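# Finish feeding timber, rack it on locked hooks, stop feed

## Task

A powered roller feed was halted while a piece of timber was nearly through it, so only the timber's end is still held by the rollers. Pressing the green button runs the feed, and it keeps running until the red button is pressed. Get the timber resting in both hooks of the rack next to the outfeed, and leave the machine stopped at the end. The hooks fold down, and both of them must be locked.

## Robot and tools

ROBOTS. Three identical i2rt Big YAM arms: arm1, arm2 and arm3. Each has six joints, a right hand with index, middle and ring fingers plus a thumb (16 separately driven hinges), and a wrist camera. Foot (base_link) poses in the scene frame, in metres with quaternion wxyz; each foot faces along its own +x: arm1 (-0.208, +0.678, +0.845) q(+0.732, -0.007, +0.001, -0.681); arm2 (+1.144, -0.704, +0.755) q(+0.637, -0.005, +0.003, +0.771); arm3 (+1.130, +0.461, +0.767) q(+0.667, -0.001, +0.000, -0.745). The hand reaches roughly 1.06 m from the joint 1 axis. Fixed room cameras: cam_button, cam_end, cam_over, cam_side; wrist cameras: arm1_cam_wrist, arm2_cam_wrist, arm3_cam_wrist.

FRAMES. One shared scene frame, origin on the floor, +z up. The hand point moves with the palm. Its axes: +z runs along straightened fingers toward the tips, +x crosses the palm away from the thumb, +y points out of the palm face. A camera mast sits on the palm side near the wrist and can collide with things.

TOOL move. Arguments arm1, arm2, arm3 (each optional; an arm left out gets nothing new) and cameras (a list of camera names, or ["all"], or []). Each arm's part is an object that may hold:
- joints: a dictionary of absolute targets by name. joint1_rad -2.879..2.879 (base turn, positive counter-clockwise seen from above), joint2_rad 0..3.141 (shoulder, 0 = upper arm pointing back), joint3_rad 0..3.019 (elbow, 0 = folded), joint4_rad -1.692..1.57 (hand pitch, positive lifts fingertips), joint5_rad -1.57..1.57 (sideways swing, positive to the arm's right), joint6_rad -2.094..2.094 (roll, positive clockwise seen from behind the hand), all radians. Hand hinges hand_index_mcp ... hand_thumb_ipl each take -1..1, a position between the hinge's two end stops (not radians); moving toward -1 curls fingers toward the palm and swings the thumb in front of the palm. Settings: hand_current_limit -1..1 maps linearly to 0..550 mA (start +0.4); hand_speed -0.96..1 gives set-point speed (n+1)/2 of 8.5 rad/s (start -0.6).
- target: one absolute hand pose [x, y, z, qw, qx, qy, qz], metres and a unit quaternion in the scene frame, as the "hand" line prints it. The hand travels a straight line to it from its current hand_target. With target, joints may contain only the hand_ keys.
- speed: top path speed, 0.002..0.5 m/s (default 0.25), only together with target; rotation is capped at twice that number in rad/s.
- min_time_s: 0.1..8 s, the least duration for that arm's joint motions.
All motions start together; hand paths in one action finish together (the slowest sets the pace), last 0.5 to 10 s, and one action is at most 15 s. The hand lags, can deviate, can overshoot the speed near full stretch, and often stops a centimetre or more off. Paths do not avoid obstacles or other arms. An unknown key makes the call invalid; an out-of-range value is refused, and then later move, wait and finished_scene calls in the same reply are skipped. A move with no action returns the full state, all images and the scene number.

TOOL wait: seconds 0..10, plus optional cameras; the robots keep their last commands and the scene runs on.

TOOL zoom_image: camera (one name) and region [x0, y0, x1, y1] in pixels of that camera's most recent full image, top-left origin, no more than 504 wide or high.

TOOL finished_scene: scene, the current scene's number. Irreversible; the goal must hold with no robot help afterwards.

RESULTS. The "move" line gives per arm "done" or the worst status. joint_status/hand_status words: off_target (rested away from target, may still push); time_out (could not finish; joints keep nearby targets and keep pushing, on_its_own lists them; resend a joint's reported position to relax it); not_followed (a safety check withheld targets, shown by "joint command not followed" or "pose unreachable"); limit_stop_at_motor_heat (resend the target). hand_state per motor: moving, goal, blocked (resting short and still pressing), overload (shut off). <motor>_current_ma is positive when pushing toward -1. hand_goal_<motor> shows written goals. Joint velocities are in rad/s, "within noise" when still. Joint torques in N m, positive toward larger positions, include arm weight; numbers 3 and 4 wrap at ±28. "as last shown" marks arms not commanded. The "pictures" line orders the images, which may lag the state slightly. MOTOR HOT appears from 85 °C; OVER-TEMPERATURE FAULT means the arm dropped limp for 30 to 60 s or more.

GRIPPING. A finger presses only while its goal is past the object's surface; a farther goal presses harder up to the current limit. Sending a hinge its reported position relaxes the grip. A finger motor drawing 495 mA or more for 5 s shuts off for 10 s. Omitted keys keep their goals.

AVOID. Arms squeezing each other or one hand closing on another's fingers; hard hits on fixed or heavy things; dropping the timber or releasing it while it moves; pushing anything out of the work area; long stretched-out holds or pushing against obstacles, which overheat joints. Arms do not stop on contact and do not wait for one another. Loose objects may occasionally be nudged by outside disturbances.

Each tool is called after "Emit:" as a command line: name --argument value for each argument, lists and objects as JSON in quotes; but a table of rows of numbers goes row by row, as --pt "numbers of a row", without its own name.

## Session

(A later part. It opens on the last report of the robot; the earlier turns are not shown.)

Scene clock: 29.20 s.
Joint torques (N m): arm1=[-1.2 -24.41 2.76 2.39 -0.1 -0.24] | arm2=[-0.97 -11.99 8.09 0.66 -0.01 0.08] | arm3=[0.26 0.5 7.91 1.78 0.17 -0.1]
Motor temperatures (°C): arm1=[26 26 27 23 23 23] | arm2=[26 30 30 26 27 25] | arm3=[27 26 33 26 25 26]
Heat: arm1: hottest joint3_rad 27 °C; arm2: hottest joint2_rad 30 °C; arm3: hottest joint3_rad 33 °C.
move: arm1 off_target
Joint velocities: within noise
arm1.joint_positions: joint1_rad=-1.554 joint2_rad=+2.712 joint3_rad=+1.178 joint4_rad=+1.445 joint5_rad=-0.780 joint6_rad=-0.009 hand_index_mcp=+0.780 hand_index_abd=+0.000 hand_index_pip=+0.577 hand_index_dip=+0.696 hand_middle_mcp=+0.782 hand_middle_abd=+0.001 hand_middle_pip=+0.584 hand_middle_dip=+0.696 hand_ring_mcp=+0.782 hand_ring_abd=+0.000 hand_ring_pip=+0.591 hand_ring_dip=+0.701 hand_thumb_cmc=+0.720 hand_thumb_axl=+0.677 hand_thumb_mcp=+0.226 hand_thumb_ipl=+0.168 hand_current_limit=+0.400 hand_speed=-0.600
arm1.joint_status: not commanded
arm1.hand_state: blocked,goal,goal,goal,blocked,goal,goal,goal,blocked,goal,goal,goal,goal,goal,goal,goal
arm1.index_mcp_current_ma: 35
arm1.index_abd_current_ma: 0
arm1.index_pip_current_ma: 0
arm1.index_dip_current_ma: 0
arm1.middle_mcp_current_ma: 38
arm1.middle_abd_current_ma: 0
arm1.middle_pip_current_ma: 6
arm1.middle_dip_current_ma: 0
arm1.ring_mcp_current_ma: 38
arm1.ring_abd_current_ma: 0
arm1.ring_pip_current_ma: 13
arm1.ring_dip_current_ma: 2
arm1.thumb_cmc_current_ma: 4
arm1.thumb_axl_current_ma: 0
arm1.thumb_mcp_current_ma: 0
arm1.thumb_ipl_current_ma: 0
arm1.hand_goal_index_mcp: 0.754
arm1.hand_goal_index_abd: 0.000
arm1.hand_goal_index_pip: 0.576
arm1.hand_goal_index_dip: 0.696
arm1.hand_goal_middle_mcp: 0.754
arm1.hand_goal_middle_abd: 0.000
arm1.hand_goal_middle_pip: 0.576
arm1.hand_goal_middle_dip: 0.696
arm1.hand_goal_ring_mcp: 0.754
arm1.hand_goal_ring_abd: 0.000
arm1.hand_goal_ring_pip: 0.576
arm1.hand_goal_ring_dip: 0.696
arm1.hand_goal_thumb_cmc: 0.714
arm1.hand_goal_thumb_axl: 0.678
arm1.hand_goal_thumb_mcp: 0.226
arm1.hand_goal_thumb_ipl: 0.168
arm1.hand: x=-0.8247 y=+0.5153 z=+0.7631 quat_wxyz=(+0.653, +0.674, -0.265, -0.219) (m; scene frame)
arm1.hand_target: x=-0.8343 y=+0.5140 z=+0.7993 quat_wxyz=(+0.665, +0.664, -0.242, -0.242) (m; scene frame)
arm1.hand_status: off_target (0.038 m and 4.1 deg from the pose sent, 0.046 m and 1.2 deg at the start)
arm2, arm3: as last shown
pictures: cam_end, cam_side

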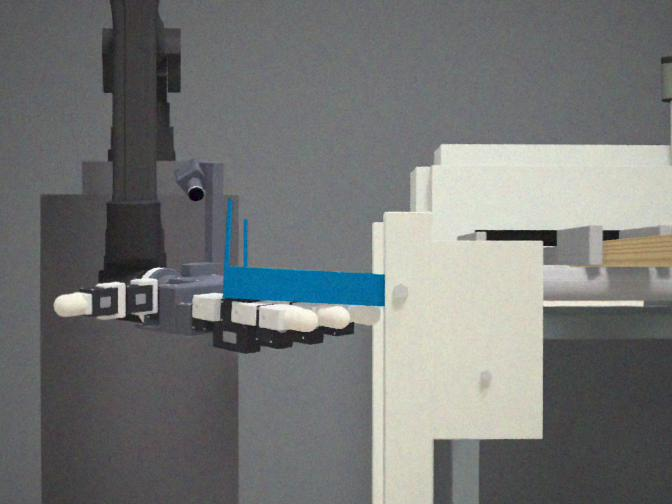

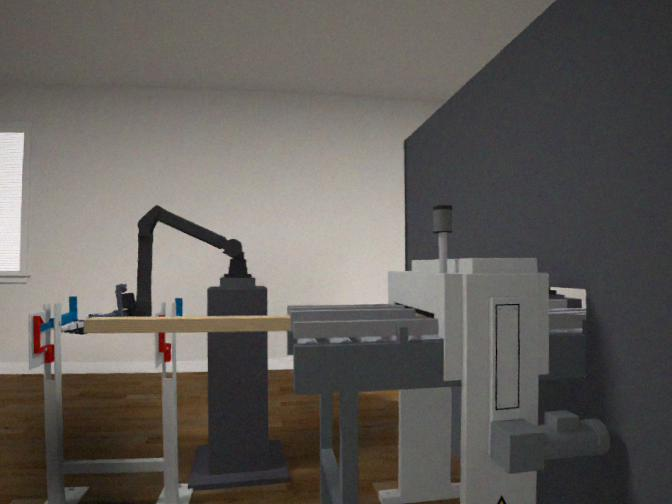

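Emit:
move --arm1 '{"target": [-0.832, 0.518, 0.715, 0.6645, 0.6645, -0.2418, -0.2418], "speed": 0.12}'

Emit:
move --arm1 '{"target": [-0.80, 0.70, 0.715, 0.6645, 0.6645, -0.2418, -0.2418], "speed": 0.25}' --cameras '["cam_end", "cam_side", "cam_over"]'

Emit:
zoom_image --camera "cam_side" --region '[20, 290, 100, 370]'

Emit:
zoom_image --camera "cam_over" --region '[130, 170, 330, 290]'

Scene clock: 47.90 s.
Joint torques (N m): arm1=[-1.96 -19.14 3.6 2.39 -0.07 -0.24] | arm2=[-0.97 -12.04 8.1 0.65 -0.01 0.08] | arm3=[0.26 0.5 7.94 1.77 0.16 -0.1]
Motor temperatures (°C): arm1=[26 29 27 23 23 23] | arm2=[26 31 29 26 27 25] | arm3=[27 26 34 26 25 26]
Heat: arm1: hottest joint2_rad 29 °C; arm2: hottest joint2_rad 31 °C; arm3: hottest joint3_rad 34 °C.
move: arm1 done
Joint velocities: within noise
arm1.joint_positions: joint1_rad=-1.554 joint2_rad=+2.858 joint3_rad=+1.334 joint4_rad=+1.496 joint5_rad=-0.788 joint6_rad=-0.010 hand_index_mcp=+0.774 hand_index_abd=+0.000 hand_index_pip=+0.577 hand_index_dip=+0.696 hand_middle_mcp=+0.774 hand_middle_abd=+0.001 hand_middle_pip=+0.583 hand_middle_dip=+0.696 hand_ring_mcp=+0.774 hand_ring_abd=-0.002 hand_ring_pip=+0.584 hand_ring_dip=+0.699 hand_thumb_cmc=+0.720 hand_thumb_axl=+0.677 hand_thumb_mcp=+0.226 hand_thumb_ipl=+0.168 hand_current_limit=+0.400 hand_speed=-0.600
arm1.joint_status: not commanded
arm1.hand_state: goal,goal,goal,goal,goal,goal,goal,goal,blocked,goal,goal,goal,goal,goal,goal,goal
arm1.index_mcp_current_ma: 23
arm1.index_abd_current_ma: 0
arm1.index_pip_current_ma: 0
arm1.index_dip_current_ma: 0
arm1.middle_mcp_current_ma: 23
arm1.middle_abd_current_ma: 0
arm1.middle_pip_current_ma: 4
arm1.middle_dip_current_ma: 0
arm1.ring_mcp_current_ma: 24
arm1.ring_abd_current_ma: -1
arm1.ring_pip_current_ma: 5
arm1.ring_dip_current_ma: 1
arm1.thumb_cmc_current_ma: 4
arm1.thumb_axl_current_ma: 0
arm1.thumb_mcp_current_ma: 0
arm1.thumb_ipl_current_ma: 0
arm1.hand_goal_index_mcp: 0.754
arm1.hand_goal_index_abd: 0.000
arm1.hand_goal_index_pip: 0.576
arm1.hand_goal_index_dip: 0.696
arm1.hand_goal_middle_mcp: 0.754
arm1.hand_goal_middle_abd: 0.000
arm1.hand_goal_middle_pip: 0.576
arm1.hand_goal_middle_dip: 0.696
arm1.hand_goal_ring_mcp: 0.754
arm1.hand_goal_ring_abd: 0.000
arm1.hand_goal_ring_pip: 0.576
arm1.hand_goal_ring_dip: 0.696
arm1.hand_goal_thumb_cmc: 0.714
arm1.hand_goal_thumb_axl: 0.678
arm1.hand_goal_thumb_mcp: 0.226
arm1.hand_goal_thumb_ipl: 0.168
arm1.hand: x=-0.8336 y=+0.5133 z=+0.7215 quat_wxyz=(+0.664, +0.666, -0.243, -0.237) (m; scene frame)
arm1.hand_target: x=-0.8319 y=+0.5181 z=+0.7150 quat_wxyz=(+0.664, +0.665, -0.242, -0.242) (m; scene frame)
arm1.hand_status: done (0.008 m and 0.6 deg from the pose sent, 0.049 m and 4.1 deg at the start)
arm2, arm3: as last shown
pictures: none

Scene clock: 49.43 s.
Joint torques (N m): arm1=[-0.67 -18.84 1.95 1.48 -0.08 -0.32] | arm2=[-0.97 -11.99 8.1 0.66 -0.01 0.08] | arm3=[0.26 0.67 7.91 1.76 0.17 -0.1]
Motor temperatures (°C): arm1=[26 28 27 23 23 23] | arm2=[26 31 29 26 27 25] | arm3=[27 26 35 26 25 26]
Heat: arm1: hottest joint2_rad 28 °C; arm2: hottest joint2_rad 31 °C; arm3: hottest joint3_rad 35 °C.
move: arm1 done
Joint velocities: within noise
arm1.joint_positions: joint1_rad=-1.947 joint2_rad=+2.858 joint3_rad=+1.311 joint4_rad=+1.532 joint5_rad=-1.168 joint6_rad=-0.018 hand_index_mcp=+0.774 hand_index_abd=+0.000 hand_index_pip=+0.577 hand_index_dip=+0.696 hand_middle_mcp=+0.774 hand_middle_abd=+0.001 hand_middle_pip=+0.583 hand_middle_dip=+0.696 hand_ring_mcp=+0.774 hand_ring_abd=-0.002 hand_ring_pip=+0.584 hand_ring_dip=+0.699 hand_thumb_cmc=+0.720 hand_thumb_axl=+0.677 hand_thumb_mcp=+0.226 hand_thumb_ipl=+0.168 hand_current_limit=+0.400 hand_speed=-0.600
arm1.joint_status: not commanded
arm1.hand_state: goal,goal,goal,goal,goal,goal,goal,goal,blocked,goal,goal,goal,goal,goal,goal,goal
arm1.index_mcp_current_ma: 23
arm1.index_abd_current_ma: 0
arm1.index_pip_current_ma: 0
arm1.index_dip_current_ma: 0
arm1.middle_mcp_current_ma: 23
arm1.middle_abd_current_ma: 0
arm1.middle_pip_current_ma: 4
arm1.middle_dip_current_ma: 0
arm1.ring_mcp_current_ma: 24
arm1.ring_abd_current_ma: -1
arm1.ring_pip_current_ma: 5
arm1.ring_dip_current_ma: 1
arm1.thumb_cmc_current_ma: 4
arm1.thumb_axl_current_ma: 0
arm1.thumb_mcp_current_ma: 0
arm1.thumb_ipl_current_ma: 0
arm1.hand_goal_index_mcp: 0.754
arm1.hand_goal_index_abd: 0.000
arm1.hand_goal_index_pip: 0.576
arm1.hand_goal_index_dip: 0.696
arm1.hand_goal_middle_mcp: 0.754
arm1.hand_goal_middle_abd: 0.000
arm1.hand_goal_middle_pip: 0.576
arm1.hand_goal_middle_dip: 0.696
arm1.hand_goal_ring_mcp: 0.754
arm1.hand_goal_ring_abd: 0.000
arm1.hand_goal_ring_pip: 0.576
arm1.hand_goal_ring_dip: 0.696
arm1.hand_goal_thumb_cmc: 0.714
arm1.hand_goal_thumb_axl: 0.678
arm1.hand_goal_thumb_mcp: 0.226
arm1.hand_goal_thumb_ipl: 0.168
arm1.hand: x=-0.8042 y=+0.7047 z=+0.7228 quat_wxyz=(+0.665, +0.662, -0.241, -0.247) (m; scene frame)
arm1.hand_target: x=-0.7999 y=+0.7000 z=+0.7150 quat_wxyz=(+0.665, +0.664, -0.242, -0.242) (m; scene frame)
arm1.hand_status: done (0.010 m and 0.7 deg from the pose sent, 0.190 m and 0.6 deg at the start)
arm2, arm3: as last shown
pictures: cam_end, cam_over, cam_side

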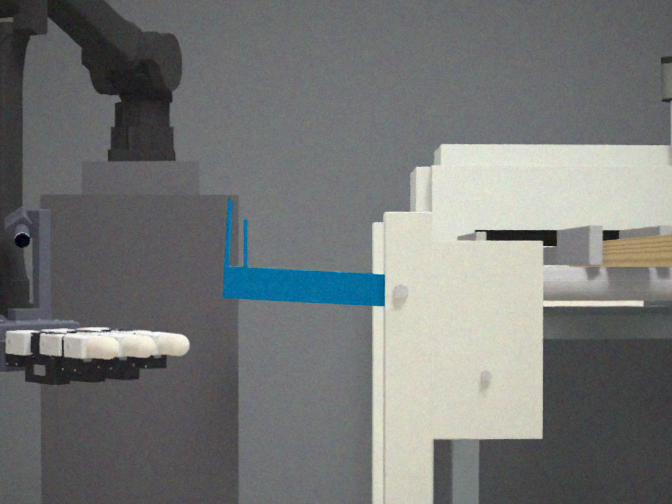

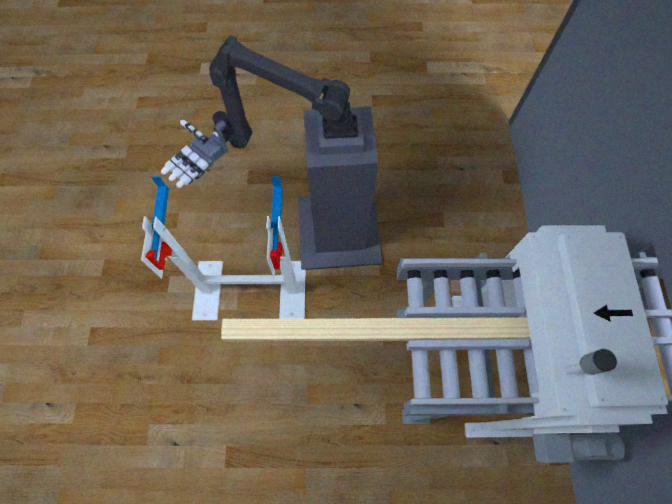

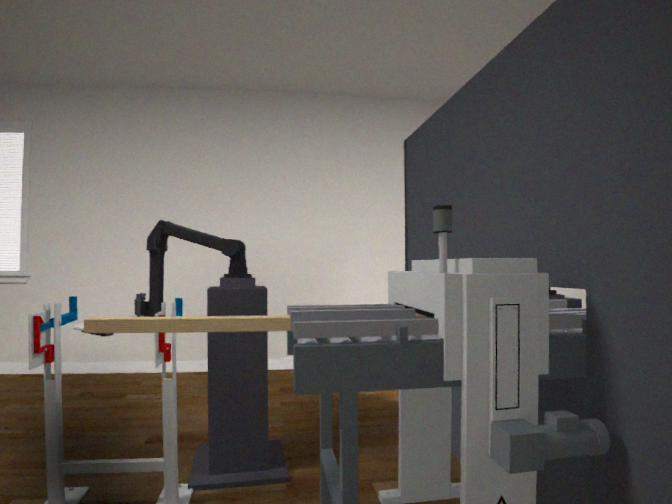

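Scaled by 6.300.

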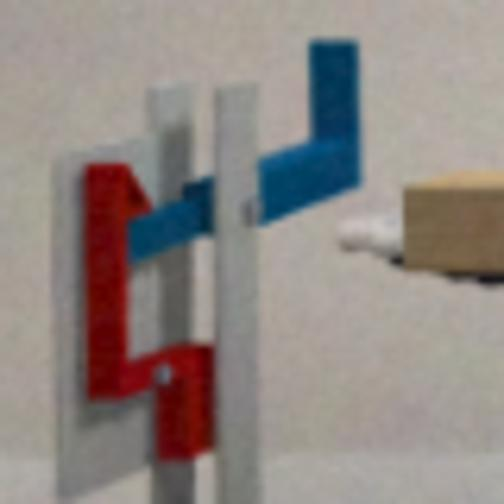

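Scaled by 2.520.

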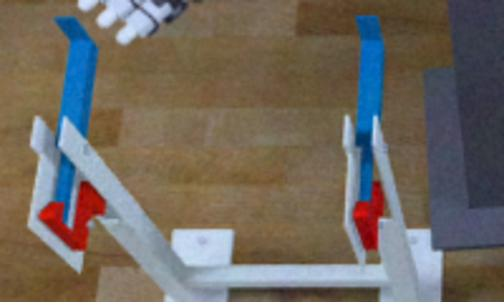

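Emit:
move --arm1 '{"joints": {"joint1_rad": -1.85, "joint2_rad": 2.1, "joint3_rad": 0.62, "joint4_rad": 1.45, "joint5_rad": -0.9, "joint6_rad": 0.0}, "min_time_s": 1.6}'

Emit:
move --arm1 '{"joints": {"joint1_rad": -0.1, "joint2_rad": 2.15, "joint3_rad": 0.42, "joint4_rad": 1.55, "joint5_rad": 0.0, "joint6_rad": 0.0}, "min_time_s": 2.2}' --cameras '["cam_end", "cam_side", "cam_over"]'

Scene clock: 52.50 s.
Joint torques (N m): arm1=[-0.73 -14.74 2.45 1.42 0.15 -0.12] | arm2=[-0.91 -11.99 8.09 0.66 -0.01 0.08] | arm3=[0.21 0.62 7.92 1.78 0.16 -0.1]
Motor temperatures (°C): arm1=[26 29 27 23 23 23] | arm2=[26 31 29 26 27 25] | arm3=[27 26 35 26 25 26]
Heat: arm1: hottest joint2_rad 29 °C; arm2: hottest joint2_rad 31 °C; arm3: hottest joint3_rad 35 °C.
move: arm1 done
Joint velocities: within noise
arm1.joint_positions: joint1_rad=-1.857 joint2_rad=+2.102 joint3_rad=+0.626 joint4_rad=+1.460 joint5_rad=-0.904 joint6_rad=-0.010 hand_index_mcp=+0.774 hand_index_abd=+0.000 hand_index_pip=+0.577 hand_index_dip=+0.696 hand_middle_mcp=+0.774 hand_middle_abd=+0.001 hand_middle_pip=+0.583 hand_middle_dip=+0.696 hand_ring_mcp=+0.774 hand_ring_abd=-0.002 hand_ring_pip=+0.584 hand_ring_dip=+0.699 hand_thumb_cmc=+0.721 hand_thumb_axl=+0.677 hand_thumb_mcp=+0.226 hand_thumb_ipl=+0.168 hand_current_limit=+0.400 hand_speed=-0.600
arm1.joint_status: all done
arm1.hand_state: goal,goal,goal,goal,goal,goal,goal,goal,blocked,goal,goal,goal,goal,goal,goal,goal
arm1.index_mcp_current_ma: 23
arm1.index_abd_current_ma: 0
arm1.index_pip_current_ma: 0
arm1.index_dip_current_ma: 0
arm1.middle_mcp_current_ma: 22
arm1.middle_abd_current_ma: 0
arm1.middle_pip_current_ma: 4
arm1.middle_dip_current_ma: 0
arm1.ring_mcp_current_ma: 23
arm1.ring_abd_current_ma: -1
arm1.ring_pip_current_ma: 5
arm1.ring_dip_current_ma: 1
arm1.thumb_cmc_current_ma: 4
arm1.thumb_axl_current_ma: 0
arm1.thumb_mcp_current_ma: 0
arm1.thumb_ipl_current_ma: 0
arm1.hand_goal_index_mcp: 0.754
arm1.hand_goal_index_abd: 0.000
arm1.hand_goal_index_pip: 0.576
arm1.hand_goal_index_dip: 0.696
arm1.hand_goal_middle_mcp: 0.754
arm1.hand_goal_middle_abd: 0.000
arm1.hand_goal_middle_pip: 0.576
arm1.hand_goal_middle_dip: 0.696
arm1.hand_goal_ring_mcp: 0.754
arm1.hand_goal_ring_abd: 0.000
arm1.hand_goal_ring_pip: 0.576
arm1.hand_goal_ring_dip: 0.696
arm1.hand_goal_thumb_cmc: 0.714
arm1.hand_goal_thumb_axl: 0.678
arm1.hand_goal_thumb_mcp: 0.226
arm1.hand_goal_thumb_ipl: 0.168
arm1.hand: x=-0.7294 y=+0.6670 z=+0.9745 quat_wxyz=(+0.641, +0.638, -0.302, -0.301) (m; scene frame)
arm1.hand_target: x=-0.7293 y=+0.6644 z=+0.9721 quat_wxyz=(+0.642, +0.638, -0.308, -0.292) (m; scene frame)
arm1.hand_status: not commanded
arm2: as last shown
arm3.joint_positions: joint1_rad=+0.322 joint2_rad=+0.623 joint3_rad=+1.437 joint4_rad=-1.384 joint5_rad=-0.052 joint6_rad=+1.150 hand_index_mcp=+0.754 hand_index_abd=+0.000 hand_index_pip=+0.577 hand_index_dip=+0.696 hand_middle_mcp=+0.754 hand_middle_abd=+0.000 hand_middle_pip=+0.577 hand_middle_dip=+0.696 hand_ring_mcp=+0.754 hand_ring_abd=+0.000 hand_ring_pip=+0.577 hand_ring_dip=+0.696 hand_thumb_cmc=+0.714 hand_thumb_axl=+0.677 hand_thumb_mcp=+0.226 hand_thumb_ipl=+0.168 hand_current_limit=+0.400 hand_speed=-0.600
arm3.joint_status: not commanded
arm3.hand_state: goal,goal,goal,goal,goal,goal,goal,goal,goal,goal,goal,goal,goal,goal,goal,goal
arm3.index_mcp_current_ma: 0
arm3.index_abd_current_ma: 1
arm3.index_pip_current_ma: 1
arm3.index_dip_current_ma: 0
arm3.middle_mcp_current_ma: 0
arm3.middle_abd_current_ma: 1
arm3.middle_pip_current_ma: 1
arm3.middle_dip_current_ma: 0
arm3.ring_mcp_current_ma: 0
arm3.ring_abd_current_ma: 1
arm3.ring_pip_current_ma: 1
arm3.ring_dip_current_ma: 0
arm3.thumb_cmc_current_ma: 0
arm3.thumb_axl_current_ma: -2
arm3.thumb_mcp_current_ma: 0
arm3.thumb_ipl_current_ma: -1
arm3.hand_goal_index_mcp: 0.754
arm3.hand_goal_index_abd: 0.000
arm3.hand_goal_index_pip: 0.576
arm3.hand_goal_index_dip: 0.696
arm3.hand_goal_middle_mcp: 0.754
arm3.hand_goal_middle_abd: 0.000
arm3.hand_goal_middle_pip: 0.576
arm3.hand_goal_middle_dip: 0.696
arm3.hand_goal_ring_mcp: 0.754
arm3.hand_goal_ring_abd: 0.000
arm3.hand_goal_ring_pip: 0.576
arm3.hand_goal_ring_dip: 0.696
arm3.hand_goal_thumb_cmc: 0.714
arm3.hand_goal_thumb_axl: 0.678
arm3.hand_goal_thumb_mcp: 0.226
arm3.hand_goal_thumb_ipl: 0.168
arm3.hand: x=+1.1033 y=+0.2139 z=+1.3272 quat_wxyz=(+0.359, +0.788, -0.385, +0.319) (m; scene frame)
arm3.hand_target: x=+1.1029 y=+0.2163 z=+1.3382 quat_wxyz=(+0.368, +0.782, -0.382, +0.326) (m; scene frame)
arm3.hand_status: not commanded
pictures: none

Scene clock: 55.23 s.
Joint torques (N m): arm1=[-1.26 -10.58 1.01 2.7 0.22 -0.14] | arm2=[-0.97 -11.99 8.1 0.66 -0.01 0.08] | arm3=[0.26 0.67 7.92 1.8 0.17 -0.1]
Motor temperatures (°C): arm1=[26 29 27 23 23 23] | arm2=[26 31 29 26 27 25] | arm3=[27 26 35 26 25 26]
Heat: arm1: hottest joint2_rad 29 °C; arm2: hottest joint2_rad 31 °C; arm3: hottest joint3_rad 35 °C.
move: arm1 done
Joint velocities: within noise
arm1.joint_positions: joint1_rad=-0.104 joint2_rad=+2.128 joint3_rad=+0.425 joint4_rad=+1.533 joint5_rad=-0.003 joint6_rad=-0.009 hand_index_mcp=+0.774 hand_index_abd=+0.000 hand_index_pip=+0.577 hand_index_dip=+0.696 hand_middle_mcp=+0.774 hand_middle_abd=+0.001 hand_middle_pip=+0.583 hand_middle_dip=+0.696 hand_ring_mcp=+0.774 hand_ring_abd=-0.002 hand_ring_pip=+0.584 hand_ring_dip=+0.699 hand_thumb_cmc=+0.721 hand_thumb_axl=+0.677 hand_thumb_mcp=+0.226 hand_thumb_ipl=+0.168 hand_current_limit=+0.400 hand_speed=-0.600
arm1.joint_status: all done
arm1.hand_state: goal,goal,goal,goal,goal,goal,goal,goal,blocked,goal,goal,goal,goal,goal,goal,goal
arm1.index_mcp_current_ma: 23
arm1.index_abd_current_ma: 0
arm1.index_pip_current_ma: 0
arm1.index_dip_current_ma: 0
arm1.middle_mcp_current_ma: 22
arm1.middle_abd_current_ma: 0
arm1.middle_pip_current_ma: 4
arm1.middle_dip_current_ma: 0
arm1.ring_mcp_current_ma: 23
arm1.ring_abd_current_ma: 0
arm1.ring_pip_current_ma: 5
arm1.ring_dip_current_ma: 1
arm1.thumb_cmc_current_ma: 4
arm1.thumb_axl_current_ma: 0
arm1.thumb_mcp_current_ma: 0
arm1.thumb_ipl_current_ma: 0
arm1.hand_goal_index_mcp: 0.754
arm1.hand_goal_index_abd: 0.000
arm1.hand_goal_index_pip: 0.576
arm1.hand_goal_index_dip: 0.696
arm1.hand_goal_middle_mcp: 0.754
arm1.hand_goal_middle_abd: 0.000
arm1.hand_goal_middle_pip: 0.576
arm1.hand_goal_middle_dip: 0.696
arm1.hand_goal_ring_mcp: 0.754
arm1.hand_goal_ring_abd: 0.000
arm1.hand_goal_ring_pip: 0.576
arm1.hand_goal_ring_dip: 0.696
arm1.hand_goal_thumb_cmc: 0.714
arm1.hand_goal_thumb_axl: 0.678
arm1.hand_goal_thumb_mcp: 0.226
arm1.hand_goal_thumb_ipl: 0.168
arm1.hand: x=-0.2438 y=+0.1915 z=+0.9289 quat_wxyz=(+0.648, +0.762, -0.004, -0.016) (m; scene frame)
arm1.hand_target: x=-0.2432 y=+0.1952 z=+0.9217 quat_wxyz=(+0.644, +0.765, -0.007, -0.013) (m; scene frame)
arm1.hand_status: not commanded
arm2, arm3: as last shown
pictures: cam_end, cam_over, cam_side

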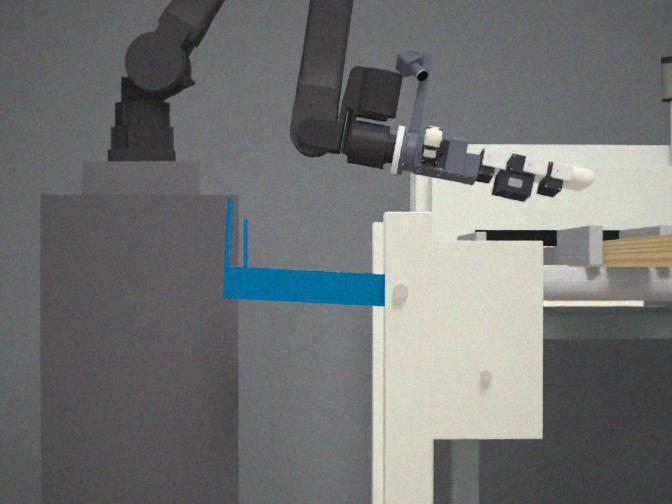

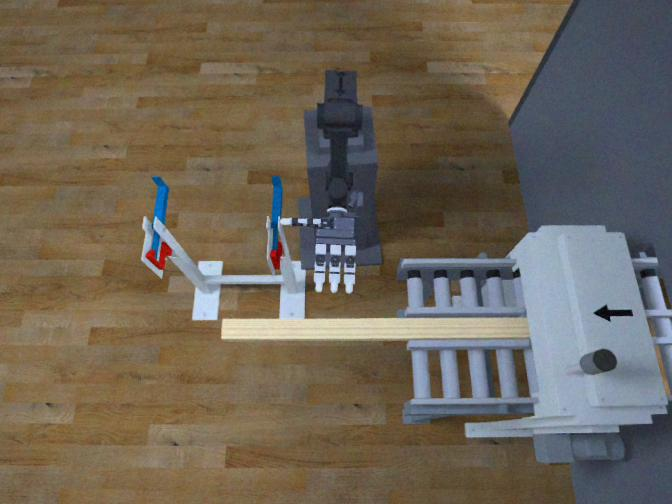

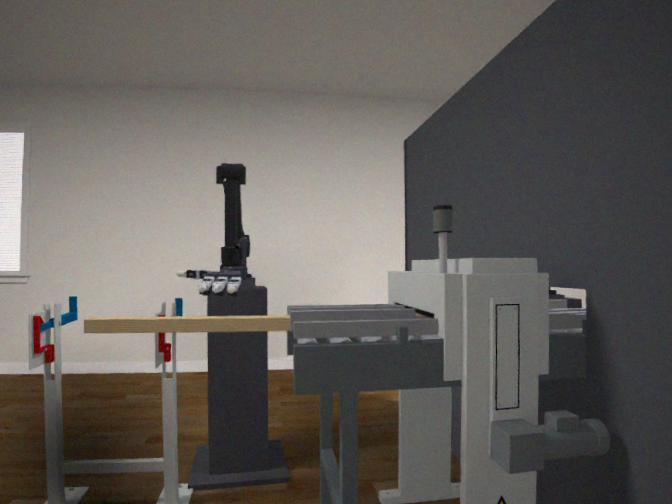

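Emit:
move --cameras '["cam_side","cam_over","cam_button","cam_end"]'

Scene clock: 57.67 s.
Joint torques (N m): arm1=[-1.32 -10.58 1.01 2.67 0.21 -0.13] | arm2=[-0.97 -12.04 8.1 0.65 -0.02 0.08] | arm3=[0.26 0.62 7.92 1.8 0.17 -0.11]
Motor temperatures (°C): arm1=[26 28 27 23 23 23] | arm2=[26 31 29 26 27 25] | arm3=[27 26 35 26 25 26]
Heat: arm1: hottest joint2_rad 28 °C; arm2: hottest joint2_rad 31 °C; arm3: hottest joint3_rad 35 °C.
Joint velocities: within noise
arm1.joint_positions: joint1_rad=-0.104 joint2_rad=+2.128 joint3_rad=+0.425 joint4_rad=+1.533 joint5_rad=-0.003 joint6_rad=-0.009 hand_index_mcp=+0.774 hand_index_abd=+0.000 hand_index_pip=+0.577 hand_index_dip=+0.696 hand_middle_mcp=+0.774 hand_middle_abd=+0.001 hand_middle_pip=+0.583 hand_middle_dip=+0.696 hand_ring_mcp=+0.774 hand_ring_abd=-0.002 hand_ring_pip=+0.584 hand_ring_dip=+0.699 hand_thumb_cmc=+0.721 hand_thumb_axl=+0.677 hand_thumb_mcp=+0.226 hand_thumb_ipl=+0.168 hand_current_limit=+0.400 hand_speed=-0.600
arm1.joint_status: all done
arm1.hand_state: goal,goal,goal,goal,goal,goal,goal,goal,blocked,goal,goal,goal,goal,goal,goal,goal
arm1.index_mcp_current_ma: 23
arm1.index_abd_current_ma: 0
arm1.index_pip_current_ma: 0
arm1.index_dip_current_ma: 0
arm1.middle_mcp_current_ma: 22
arm1.middle_abd_current_ma: 0
arm1.middle_pip_current_ma: 4
arm1.middle_dip_current_ma: 0
arm1.ring_mcp_current_ma: 23
arm1.ring_abd_current_ma: 0
arm1.ring_pip_current_ma: 5
arm1.ring_dip_current_ma: 1
arm1.thumb_cmc_current_ma: 4
arm1.thumb_axl_current_ma: 0
arm1.thumb_mcp_current_ma: 0
arm1.thumb_ipl_current_ma: 0
arm1.hand_goal_index_mcp: 0.754
arm1.hand_goal_index_abd: 0.000
arm1.hand_goal_index_pip: 0.576
arm1.hand_goal_index_dip: 0.696
arm1.hand_goal_middle_mcp: 0.754
arm1.hand_goal_middle_abd: 0.000
arm1.hand_goal_middle_pip: 0.576
arm1.hand_goal_middle_dip: 0.696
arm1.hand_goal_ring_mcp: 0.754
arm1.hand_goal_ring_abd: 0.000
arm1.hand_goal_ring_pip: 0.576
arm1.hand_goal_ring_dip: 0.696
arm1.hand_goal_thumb_cmc: 0.714
arm1.hand_goal_thumb_axl: 0.678
arm1.hand_goal_thumb_mcp: 0.226
arm1.hand_goal_thumb_ipl: 0.168
arm1.hand: x=-0.2438 y=+0.1915 z=+0.9289 quat_wxyz=(+0.648, +0.762, -0.004, -0.016) (m; scene frame)
arm1.hand_target: x=-0.2432 y=+0.1952 z=+0.9217 quat_wxyz=(+0.644, +0.765, -0.007, -0.013) (m; scene frame)
arm1.hand_status: not commanded
arm2.joint_positions: joint1_rad=+0.208 joint2_rad=+1.403 joint3_rad=+1.332 joint4_rad=-1.478 joint5_rad=+0.003 joint6_rad=-0.058 hand_index_mcp=-0.335 hand_index_abd=+0.000 hand_index_pip=-0.617 hand_index_dip=-0.497 hand_middle_mcp=-0.332 hand_middle_abd=+0.000 hand_middle_pip=-0.617 hand_middle_dip=-0.497 hand_ring_mcp=+0.754 hand_ring_abd=+0.000 hand_ring_pip=+0.577 hand_ring_dip=+0.696 hand_thumb_cmc=+0.715 hand_thumb_axl=+0.677 hand_thumb_mcp=+0.223 hand_thumb_ipl=+0.168 hand_current_limit=+0.400 hand_speed=-0.600
arm2.joint_status: not commanded
arm2.hand_state: goal,goal,goal,goal,goal,goal,goal,goal,goal,goal,goal,goal,goal,goal,goal,goal
arm2.index_mcp_current_ma: 10
arm2.index_abd_current_ma: 0
arm2.index_pip_current_ma: 0
arm2.index_dip_current_ma: 0
arm2.middle_mcp_current_ma: 13
arm2.middle_abd_current_ma: 0
arm2.middle_pip_current_ma: 1
arm2.middle_dip_current_ma: 0
arm2.ring_mcp_current_ma: 0
arm2.ring_abd_current_ma: 0
arm2.ring_pip_current_ma: 0
arm2.ring_dip_current_ma: 0
arm2.thumb_cmc_current_ma: 0
arm2.thumb_axl_current_ma: 0
arm2.thumb_mcp_current_ma: -1
arm2.thumb_ipl_current_ma: 0
arm2.hand_goal_index_mcp: -0.350
arm2.hand_goal_index_abd: 0.000
arm2.hand_goal_index_pip: -0.620
arm2.hand_goal_index_dip: -0.500
arm2.hand_goal_middle_mcp: -0.350
arm2.hand_goal_middle_abd: 0.000
arm2.hand_goal_middle_pip: -0.620
arm2.hand_goal_middle_dip: -0.500
arm2.hand_goal_ring_mcp: 0.754
arm2.hand_goal_ring_abd: 0.000
arm2.hand_goal_ring_pip: 0.576
arm2.hand_goal_ring_dip: 0.696
arm2.hand_goal_thumb_cmc: 0.714
arm2.hand_goal_thumb_axl: 0.678
arm2.hand_goal_thumb_mcp: 0.226
arm2.hand_goal_thumb_ipl: 0.168
arm2.hand: x=+0.9676 y=-0.2344 z=+0.9914 quat_wxyz=(+0.000, -0.225, +0.974, +0.005) (m; scene frame)
arm2.hand_target: x=+0.9738 y=-0.2341 z=+0.9999 quat_wxyz=(-0.003, -0.217, +0.976, +0.019) (m; scene frame)
arm2.hand_status: not commanded
arm3.joint_positions: joint1_rad=+0.322 joint2_rad=+0.623 joint3_rad=+1.437 joint4_rad=-1.384 joint5_rad=-0.052 joint6_rad=+1.150 hand_index_mcp=+0.754 hand_index_abd=+0.000 hand_index_pip=+0.577 hand_index_dip=+0.696 hand_middle_mcp=+0.754 hand_middle_abd=+0.000 hand_middle_pip=+0.577 hand_middle_dip=+0.696 hand_ring_mcp=+0.754 hand_ring_abd=+0.000 hand_ring_pip=+0.577 hand_ring_dip=+0.696 hand_thumb_cmc=+0.714 hand_thumb_axl=+0.677 hand_thumb_mcp=+0.226 hand_thumb_ipl=+0.168 hand_current_limit=+0.400 hand_speed=-0.600
arm3.joint_status: not commanded
arm3.hand_state: goal,goal,goal,goal,goal,goal,goal,goal,goal,goal,goal,goal,goal,goal,goal,goal
arm3.index_mcp_current_ma: 0
arm3.index_abd_current_ma: 1
arm3.index_pip_current_ma: 1
arm3.index_dip_current_ma: 0
arm3.middle_mcp_current_ma: 0
arm3.middle_abd_current_ma: 1
arm3.middle_pip_current_ma: 1
arm3.middle_dip_current_ma: 0
arm3.ring_mcp_current_ma: 0
arm3.ring_abd_current_ma: 1
arm3.ring_pip_current_ma: 1
arm3.ring_dip_current_ma: 0
arm3.thumb_cmc_current_ma: 0
arm3.thumb_axl_current_ma: -2
arm3.thumb_mcp_current_ma: 0
arm3.thumb_ipl_current_ma: -1
arm3.hand_goal_index_mcp: 0.754
arm3.hand_goal_index_abd: 0.000
arm3.hand_goal_index_pip: 0.576
arm3.hand_goal_index_dip: 0.696
arm3.hand_goal_middle_mcp: 0.754
arm3.hand_goal_middle_abd: 0.000
arm3.hand_goal_middle_pip: 0.576
arm3.hand_goal_middle_dip: 0.696
arm3.hand_goal_ring_mcp: 0.754
arm3.hand_goal_ring_abd: 0.000
arm3.hand_goal_ring_pip: 0.576
arm3.hand_goal_ring_dip: 0.696
arm3.hand_goal_thumb_cmc: 0.714
arm3.hand_goal_thumb_axl: 0.678
arm3.hand_goal_thumb_mcp: 0.226
arm3.hand_goal_thumb_ipl: 0.168
arm3.hand: x=+1.1033 y=+0.2139 z=+1.3272 quat_wxyz=(+0.359, +0.788, -0.385, +0.319) (m; scene frame)
arm3.hand_target: x=+1.1029 y=+0.2163 z=+1.3382 quat_wxyz=(+0.368, +0.782, -0.382, +0.326) (m; scene frame)
arm3.hand_status: not commanded
pictures: cam_button, cam_end, cam_over, cam_side

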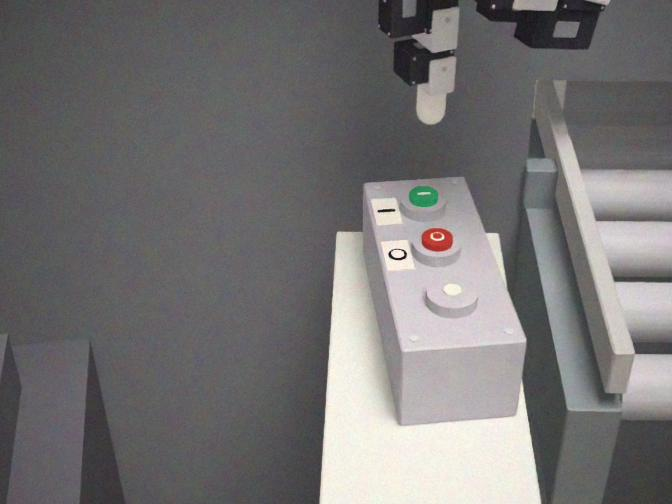

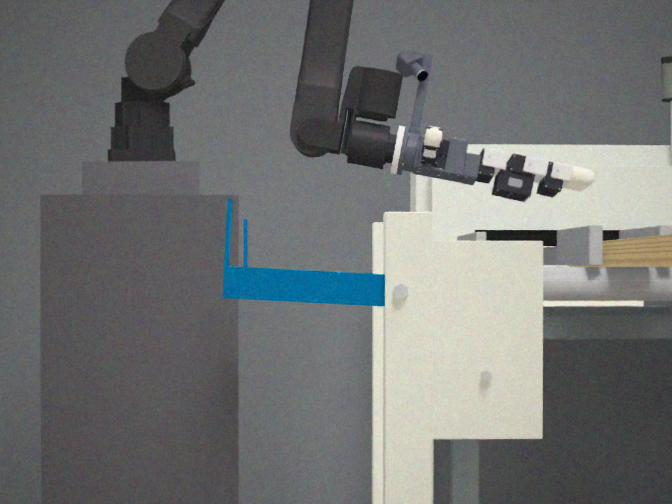

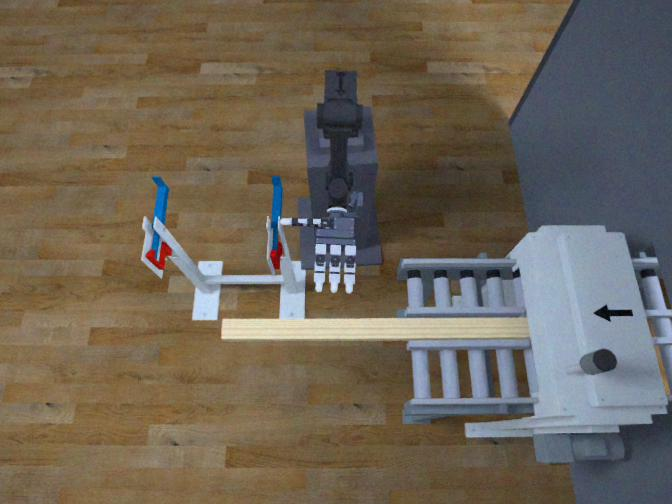

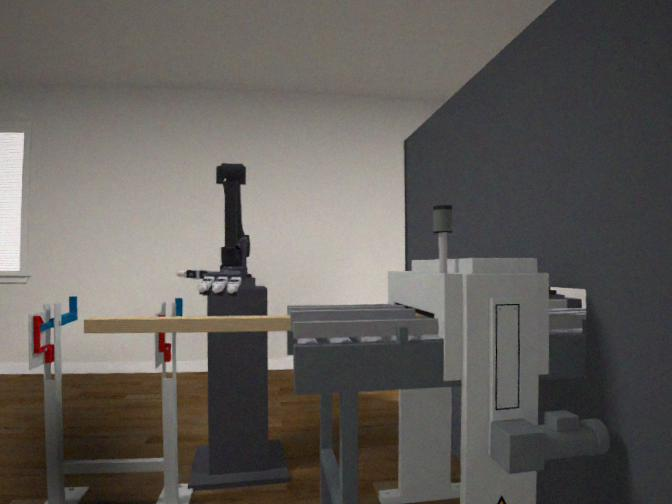

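Emit:
move --arm1 '{"joints":{"joint1_rad":0.026,"joint5_rad":0.098},"min_time_s":1.2}'

Emit:
move --arm1 '{"target":[-0.16,0.18,0.80,0.6088,0.7934,0,0],"speed":0.2}'

Emit:
move --arm1 '{"target":[-0.16,0.17,0.69,0.515,0.857,0,0],"speed":0.15}' --cameras '["cam_side","cam_over","cam_end"]'

Scene clock: 61.43 s.
Joint torques (N m): arm1=[-0.97 -10.46 0.98 2.69 0.25 -0.13] | arm2=[-0.91 -11.99 8.09 0.66 -0.01 0.08] | arm3=[0.15 0.56 7.92 1.78 0.16 -0.11]
Motor temperatures (°C): arm1=[26 28 27 23 23 23] | arm2=[26 31 29 26 27 25] | arm3=[27 26 35 26 25 26]
Heat: arm1: hottest joint2_rad 28 °C; arm2: hottest joint2_rad 31 °C; arm3: hottest joint3_rad 35 °C.
move: arm1 done
Joint velocities: within noise
arm1.joint_positions: joint1_rad=+0.019 joint2_rad=+2.128 joint3_rad=+0.425 joint4_rad=+1.533 joint5_rad=+0.094 joint6_rad=-0.009 hand_index_mcp=+0.774 hand_index_abd=+0.000 hand_index_pip=+0.577 hand_index_dip=+0.696 hand_middle_mcp=+0.774 hand_middle_abd=+0.001 hand_middle_pip=+0.583 hand_middle_dip=+0.696 hand_ring_mcp=+0.774 hand_ring_abd=-0.002 hand_ring_pip=+0.584 hand_ring_dip=+0.699 hand_thumb_cmc=+0.721 hand_thumb_axl=+0.677 hand_thumb_mcp=+0.226 hand_thumb_ipl=+0.168 hand_current_limit=+0.400 hand_speed=-0.600
arm1.joint_status: all done
arm1.hand_state: goal,goal,goal,goal,goal,goal,goal,goal,blocked,goal,goal,goal,goal,goal,goal,goal
arm1.index_mcp_current_ma: 23
arm1.index_abd_current_ma: 0
arm1.index_pip_current_ma: 0
arm1.index_dip_current_ma: 0
arm1.middle_mcp_current_ma: 22
arm1.middle_abd_current_ma: 0
arm1.middle_pip_current_ma: 4
arm1.middle_dip_current_ma: 0
arm1.ring_mcp_current_ma: 23
arm1.ring_abd_current_ma: 0
arm1.ring_pip_current_ma: 5
arm1.ring_dip_current_ma: 1
arm1.thumb_cmc_current_ma: 4
arm1.thumb_axl_current_ma: 0
arm1.thumb_mcp_current_ma: 0
arm1.thumb_ipl_current_ma: 0
arm1.hand_goal_index_mcp: 0.754
arm1.hand_goal_index_abd: 0.000
arm1.hand_goal_index_pip: 0.576
arm1.hand_goal_index_dip: 0.696
arm1.hand_goal_middle_mcp: 0.754
arm1.hand_goal_middle_abd: 0.000
arm1.hand_goal_middle_pip: 0.576
arm1.hand_goal_middle_dip: 0.696
arm1.hand_goal_ring_mcp: 0.754
arm1.hand_goal_ring_abd: 0.000
arm1.hand_goal_ring_pip: 0.576
arm1.hand_goal_ring_dip: 0.696
arm1.hand_goal_thumb_cmc: 0.714
arm1.hand_goal_thumb_axl: 0.678
arm1.hand_goal_thumb_mcp: 0.226
arm1.hand_goal_thumb_ipl: 0.168
arm1.hand: x=-0.2009 y=+0.1920 z=+0.9289 quat_wxyz=(+0.648, +0.761, +0.012, -0.013) (m; scene frame)
arm1.hand_target: x=-0.1991 y=+0.1958 z=+0.9217 quat_wxyz=(+0.644, +0.765, +0.010, -0.010) (m; scene frame)
arm1.hand_status: not commanded
arm2, arm3: as last shown
pictures: none

Scene clock: 62.87 s.
Joint torques (N m): arm1=[-1.08 -12.81 0.49 2.58 0.31 -0.13] | arm2=[-0.97 -12.04 8.1 0.66 -0.02 0.08] | arm3=[0.26 0.67 7.94 1.78 0.17 -0.11]
Motor temperatures (°C): arm1=[26 28 27 23 23 23] | arm2=[26 31 29 26 27 25] | arm3=[27 26 35 26 25 26]
Heat: arm1: hottest joint2_rad 28 °C; arm2: hottest joint2_rad 31 °C; arm3: hottest joint3_rad 35 °C.
move: arm1 off_target
Joint velocities: within noise
arm1.joint_positions: joint1_rad=+0.155 joint2_rad=+2.463 joint3_rad=+0.593 joint4_rad=+1.554 joint5_rad=+0.224 joint6_rad=+0.075 hand_index_mcp=+0.772 hand_index_abd=+0.000 hand_index_pip=+0.577 hand_index_dip=+0.696 hand_middle_mcp=+0.772 hand_middle_abd=+0.001 hand_middle_pip=+0.583 hand_middle_dip=+0.696 hand_ring_mcp=+0.772 hand_ring_abd=-0.002 hand_ring_pip=+0.583 hand_ring_dip=+0.699 hand_thumb_cmc=+0.721 hand_thumb_axl=+0.677 hand_thumb_mcp=+0.226 hand_thumb_ipl=+0.168 hand_current_limit=+0.400 hand_speed=-0.600
arm1.joint_status: not commanded
arm1.hand_state: goal,goal,goal,goal,goal,goal,goal,goal,goal,goal,goal,goal,goal,goal,goal,goal
arm1.index_mcp_current_ma: 20
arm1.index_abd_current_ma: 0
arm1.index_pip_current_ma: 0
arm1.index_dip_current_ma: 0
arm1.middle_mcp_current_ma: 19
arm1.middle_abd_current_ma: 0
arm1.middle_pip_current_ma: 4
arm1.middle_dip_current_ma: 0
arm1.ring_mcp_current_ma: 20
arm1.ring_abd_current_ma: 0
arm1.ring_pip_current_ma: 4
arm1.ring_dip_current_ma: 1
arm1.thumb_cmc_current_ma: 4
arm1.thumb_axl_current_ma: 0
arm1.thumb_mcp_current_ma: 0
arm1.thumb_ipl_current_ma: 0
arm1.hand_goal_index_mcp: 0.754
arm1.hand_goal_index_abd: 0.000
arm1.hand_goal_index_pip: 0.576
arm1.hand_goal_index_dip: 0.696
arm1.hand_goal_middle_mcp: 0.754
arm1.hand_goal_middle_abd: 0.000
arm1.hand_goal_middle_pip: 0.576
arm1.hand_goal_middle_dip: 0.696
arm1.hand_goal_ring_mcp: 0.754
arm1.hand_goal_ring_abd: 0.000
arm1.hand_goal_ring_pip: 0.576
arm1.hand_goal_ring_dip: 0.696
arm1.hand_goal_thumb_cmc: 0.714
arm1.hand_goal_thumb_axl: 0.678
arm1.hand_goal_thumb_mcp: 0.226
arm1.hand_goal_thumb_ipl: 0.168
arm1.hand: x=-0.1615 y=+0.1779 z=+0.8043 quat_wxyz=(+0.594, +0.805, -0.001, -0.006) (m; scene frame)
arm1.hand_target: x=-0.1600 y=+0.1797 z=+0.8002 quat_wxyz=(+0.595, +0.804, -0.004, -0.002) (m; scene frame)
arm1.hand_status: off_target (0.005 m and 2.3 deg from the pose sent, 0.136 m and 6.1 deg at the start; a joint's target at an end of its range on 40 of 43 steps)
arm2, arm3: as last shown
pictures: none

Scene clock: 64.37 s.
Joint torques (N m): arm1=[-1.44 -13.39 0.1 1.59 0.11 -0.12] | arm2=[-0.97 -11.99 8.09 0.66 -0.01 0.08] | arm3=[0.26 0.67 7.91 1.78 0.17 -0.1]
Motor temperatures (°C): arm1=[26 28 27 23 23 23] | arm2=[26 31 29 26 27 25] | arm3=[27 26 35 26 25 26]
Heat: arm1: hottest joint2_rad 28 °C; arm2: hottest joint2_rad 31 °C; arm3: hottest joint3_rad 35 °C.
move: arm1 off_target
Joint velocities: within noise
arm1.joint_positions: joint1_rad=+0.155 joint2_rad=+2.642 joint3_rad=+0.734 joint4_rad=+1.427 joint5_rad=+0.198 joint6_rad=+0.109 hand_index_mcp=+0.772 hand_index_abd=+0.000 hand_index_pip=+0.577 hand_index_dip=+0.696 hand_middle_mcp=+0.771 hand_middle_abd=+0.001 hand_middle_pip=+0.583 hand_middle_dip=+0.696 hand_ring_mcp=+0.772 hand_ring_abd=-0.002 hand_ring_pip=+0.583 hand_ring_dip=+0.699 hand_thumb_cmc=+0.721 hand_thumb_axl=+0.677 hand_thumb_mcp=+0.226 hand_thumb_ipl=+0.168 hand_current_limit=+0.400 hand_speed=-0.600
arm1.joint_status: not commanded
arm1.hand_state: goal,goal,goal,goal,goal,goal,goal,goal,goal,goal,goal,goal,goal,goal,goal,goal
arm1.index_mcp_current_ma: 19
arm1.index_abd_current_ma: 0
arm1.index_pip_current_ma: 0
arm1.index_dip_current_ma: 0
arm1.middle_mcp_current_ma: 19
arm1.middle_abd_current_ma: 0
arm1.middle_pip_current_ma: 4
arm1.middle_dip_current_ma: 0
arm1.ring_mcp_current_ma: 19
arm1.ring_abd_current_ma: 0
arm1.ring_pip_current_ma: 4
arm1.ring_dip_current_ma: 1
arm1.thumb_cmc_current_ma: 4
arm1.thumb_axl_current_ma: 0
arm1.thumb_mcp_current_ma: 0
arm1.thumb_ipl_current_ma: 0
arm1.hand_goal_index_mcp: 0.754
arm1.hand_goal_index_abd: 0.000
arm1.hand_goal_index_pip: 0.576
arm1.hand_goal_index_dip: 0.696
arm1.hand_goal_middle_mcp: 0.754
arm1.hand_goal_middle_abd: 0.000
arm1.hand_goal_middle_pip: 0.576
arm1.hand_goal_middle_dip: 0.696
arm1.hand_goal_ring_mcp: 0.754
arm1.hand_goal_ring_abd: 0.000
arm1.hand_goal_ring_pip: 0.576
arm1.hand_goal_ring_dip: 0.696
arm1.hand_goal_thumb_cmc: 0.714
arm1.hand_goal_thumb_axl: 0.678
arm1.hand_goal_thumb_mcp: 0.226
arm1.hand_goal_thumb_ipl: 0.168
arm1.hand: x=-0.1585 y=+0.1661 z=+0.7029 quat_wxyz=(+0.526, +0.850, +0.002, -0.002) (m; scene frame)
arm1.hand_target: x=-0.1601 y=+0.1702 z=+0.6903 quat_wxyz=(+0.515, +0.857, +0.000, +0.000) (m; scene frame)
arm1.hand_status: off_target (0.014 m and 1.5 deg from the pose sent, 0.115 m and 10.9 deg at the start)
arm2, arm3: as last shown
pictures: cam_end, cam_over, cam_side

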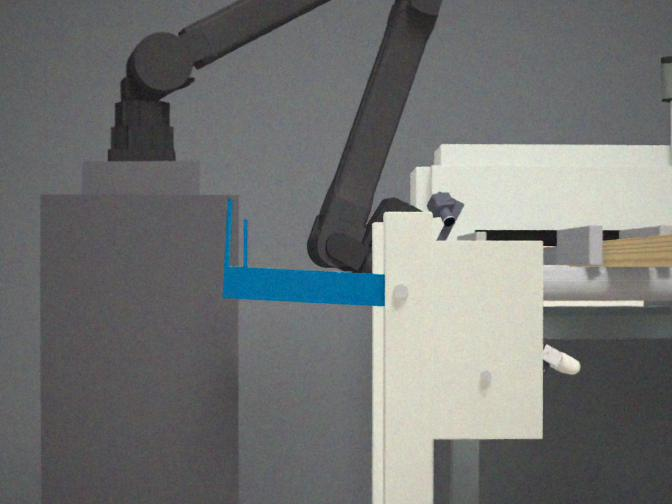

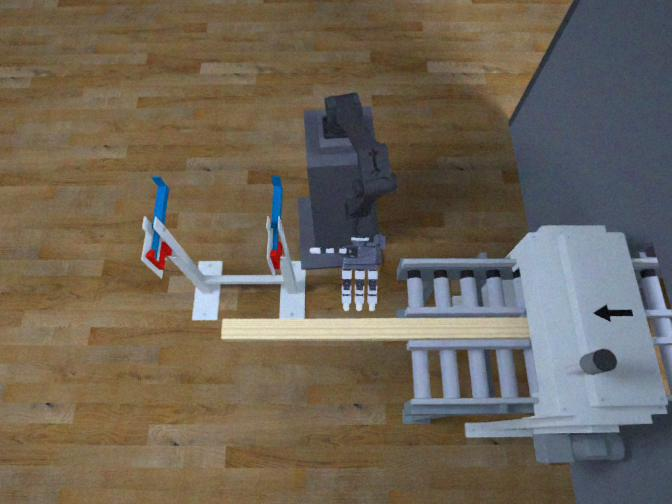

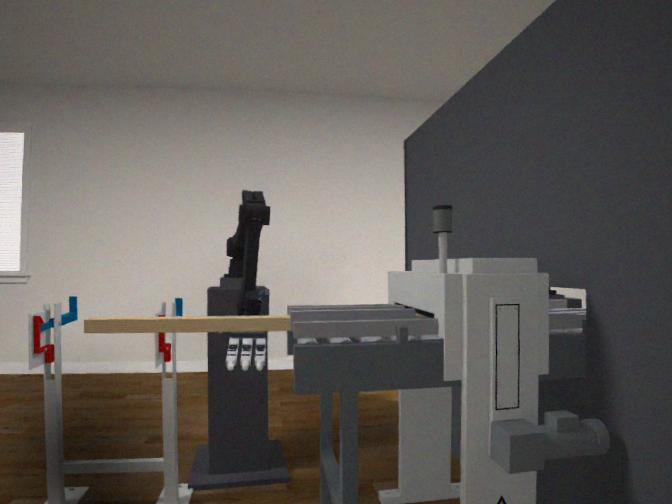

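Emit:
move --arm1 '{"target":[-0.155,-0.08,0.67,0.6756,0.7373,0,0],"speed":0.15}' --cameras '["cam_side","cam_over","cam_end"]'

Scene clock: 67.60 s.
Joint torques (N m): arm1=[-2.08 -20.89 6.41 1.7 -0.01 -0.32] | arm2=[-0.97 -12.04 8.1 0.66 -0.01 0.08] | arm3=[0.21 0.56 7.92 1.78 0.16 -0.1]
Motor temperatures (°C): arm1=[26 28 27 23 23 23] | arm2=[26 31 29 26 27 25] | arm3=[27 26 35 26 25 26]
Heat: arm1: hottest joint2_rad 28 °C; arm2: hottest joint2_rad 31 °C; arm3: hottest joint3_rad 35 °C.
move: arm1 off_target
Joint velocities: within noise
arm1.joint_positions: joint1_rad=+0.069 joint2_rad=+2.937 joint3_rad=+1.638 joint4_rad=+1.219 joint5_rad=+0.137 joint6_rad=+0.033 hand_index_mcp=+0.772 hand_index_abd=+0.000 hand_index_pip=+0.577 hand_index_dip=+0.696 hand_middle_mcp=+0.771 hand_middle_abd=+0.001 hand_middle_pip=+0.583 hand_middle_dip=+0.696 hand_ring_mcp=+0.772 hand_ring_abd=-0.002 hand_ring_pip=+0.583 hand_ring_dip=+0.699 hand_thumb_cmc=+0.721 hand_thumb_axl=+0.677 hand_thumb_mcp=+0.226 hand_thumb_ipl=+0.168 hand_current_limit=+0.400 hand_speed=-0.600
arm1.joint_status: not commanded
arm1.hand_state: goal,goal,goal,goal,goal,goal,goal,goal,goal,goal,goal,goal,goal,goal,goal,goal
arm1.index_mcp_current_ma: 19
arm1.index_abd_current_ma: 0
arm1.index_pip_current_ma: 0
arm1.index_dip_current_ma: 0
arm1.middle_mcp_current_ma: 19
arm1.middle_abd_current_ma: 0
arm1.middle_pip_current_ma: 4
arm1.middle_dip_current_ma: 0
arm1.ring_mcp_current_ma: 19
arm1.ring_abd_current_ma: 0
arm1.ring_pip_current_ma: 4
arm1.ring_dip_current_ma: 1
arm1.thumb_cmc_current_ma: 4
arm1.thumb_axl_current_ma: 0
arm1.thumb_mcp_current_ma: 0
arm1.thumb_ipl_current_ma: 0
arm1.hand_goal_index_mcp: 0.754
arm1.hand_goal_index_abd: 0.000
arm1.hand_goal_index_pip: 0.576
arm1.hand_goal_index_dip: 0.696
arm1.hand_goal_middle_mcp: 0.754
arm1.hand_goal_middle_abd: 0.000
arm1.hand_goal_middle_pip: 0.576
arm1.hand_goal_middle_dip: 0.696
arm1.hand_goal_ring_mcp: 0.754
arm1.hand_goal_ring_abd: 0.000
arm1.hand_goal_ring_pip: 0.576
arm1.hand_goal_ring_dip: 0.696
arm1.hand_goal_thumb_cmc: 0.714
arm1.hand_goal_thumb_axl: 0.678
arm1.hand_goal_thumb_mcp: 0.226
arm1.hand_goal_thumb_ipl: 0.168
arm1.hand: x=-0.1507 y=-0.0801 z=+0.6883 quat_wxyz=(+0.682, +0.732, -0.003, +0.005) (m; scene frame)
arm1.hand_target: x=-0.1550 y=-0.0791 z=+0.6703 quat_wxyz=(+0.675, +0.738, +0.000, +0.000) (m; scene frame)
arm1.hand_status: off_target (0.019 m and 1.2 deg from the pose sent, 0.248 m and 21.5 deg at the start)
arm2, arm3: as last shown
pictures: cam_end, cam_over, cam_side

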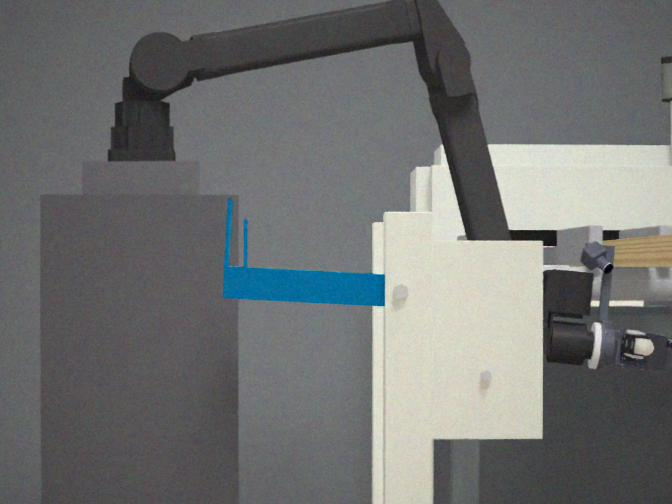

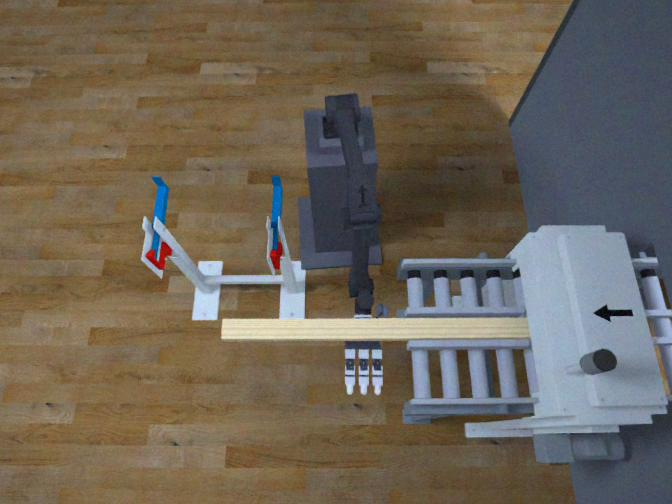

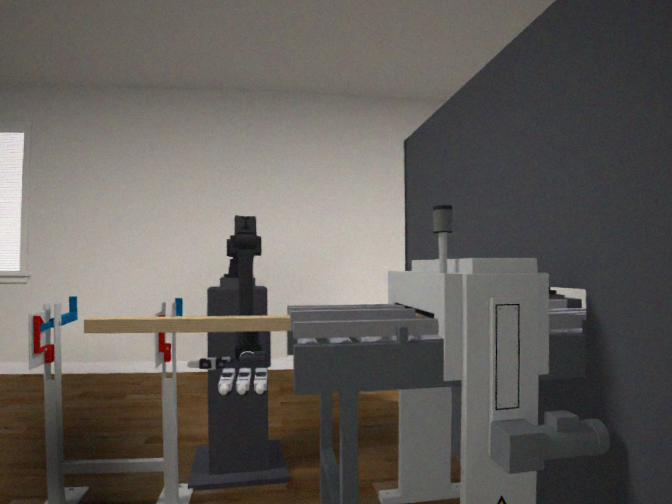

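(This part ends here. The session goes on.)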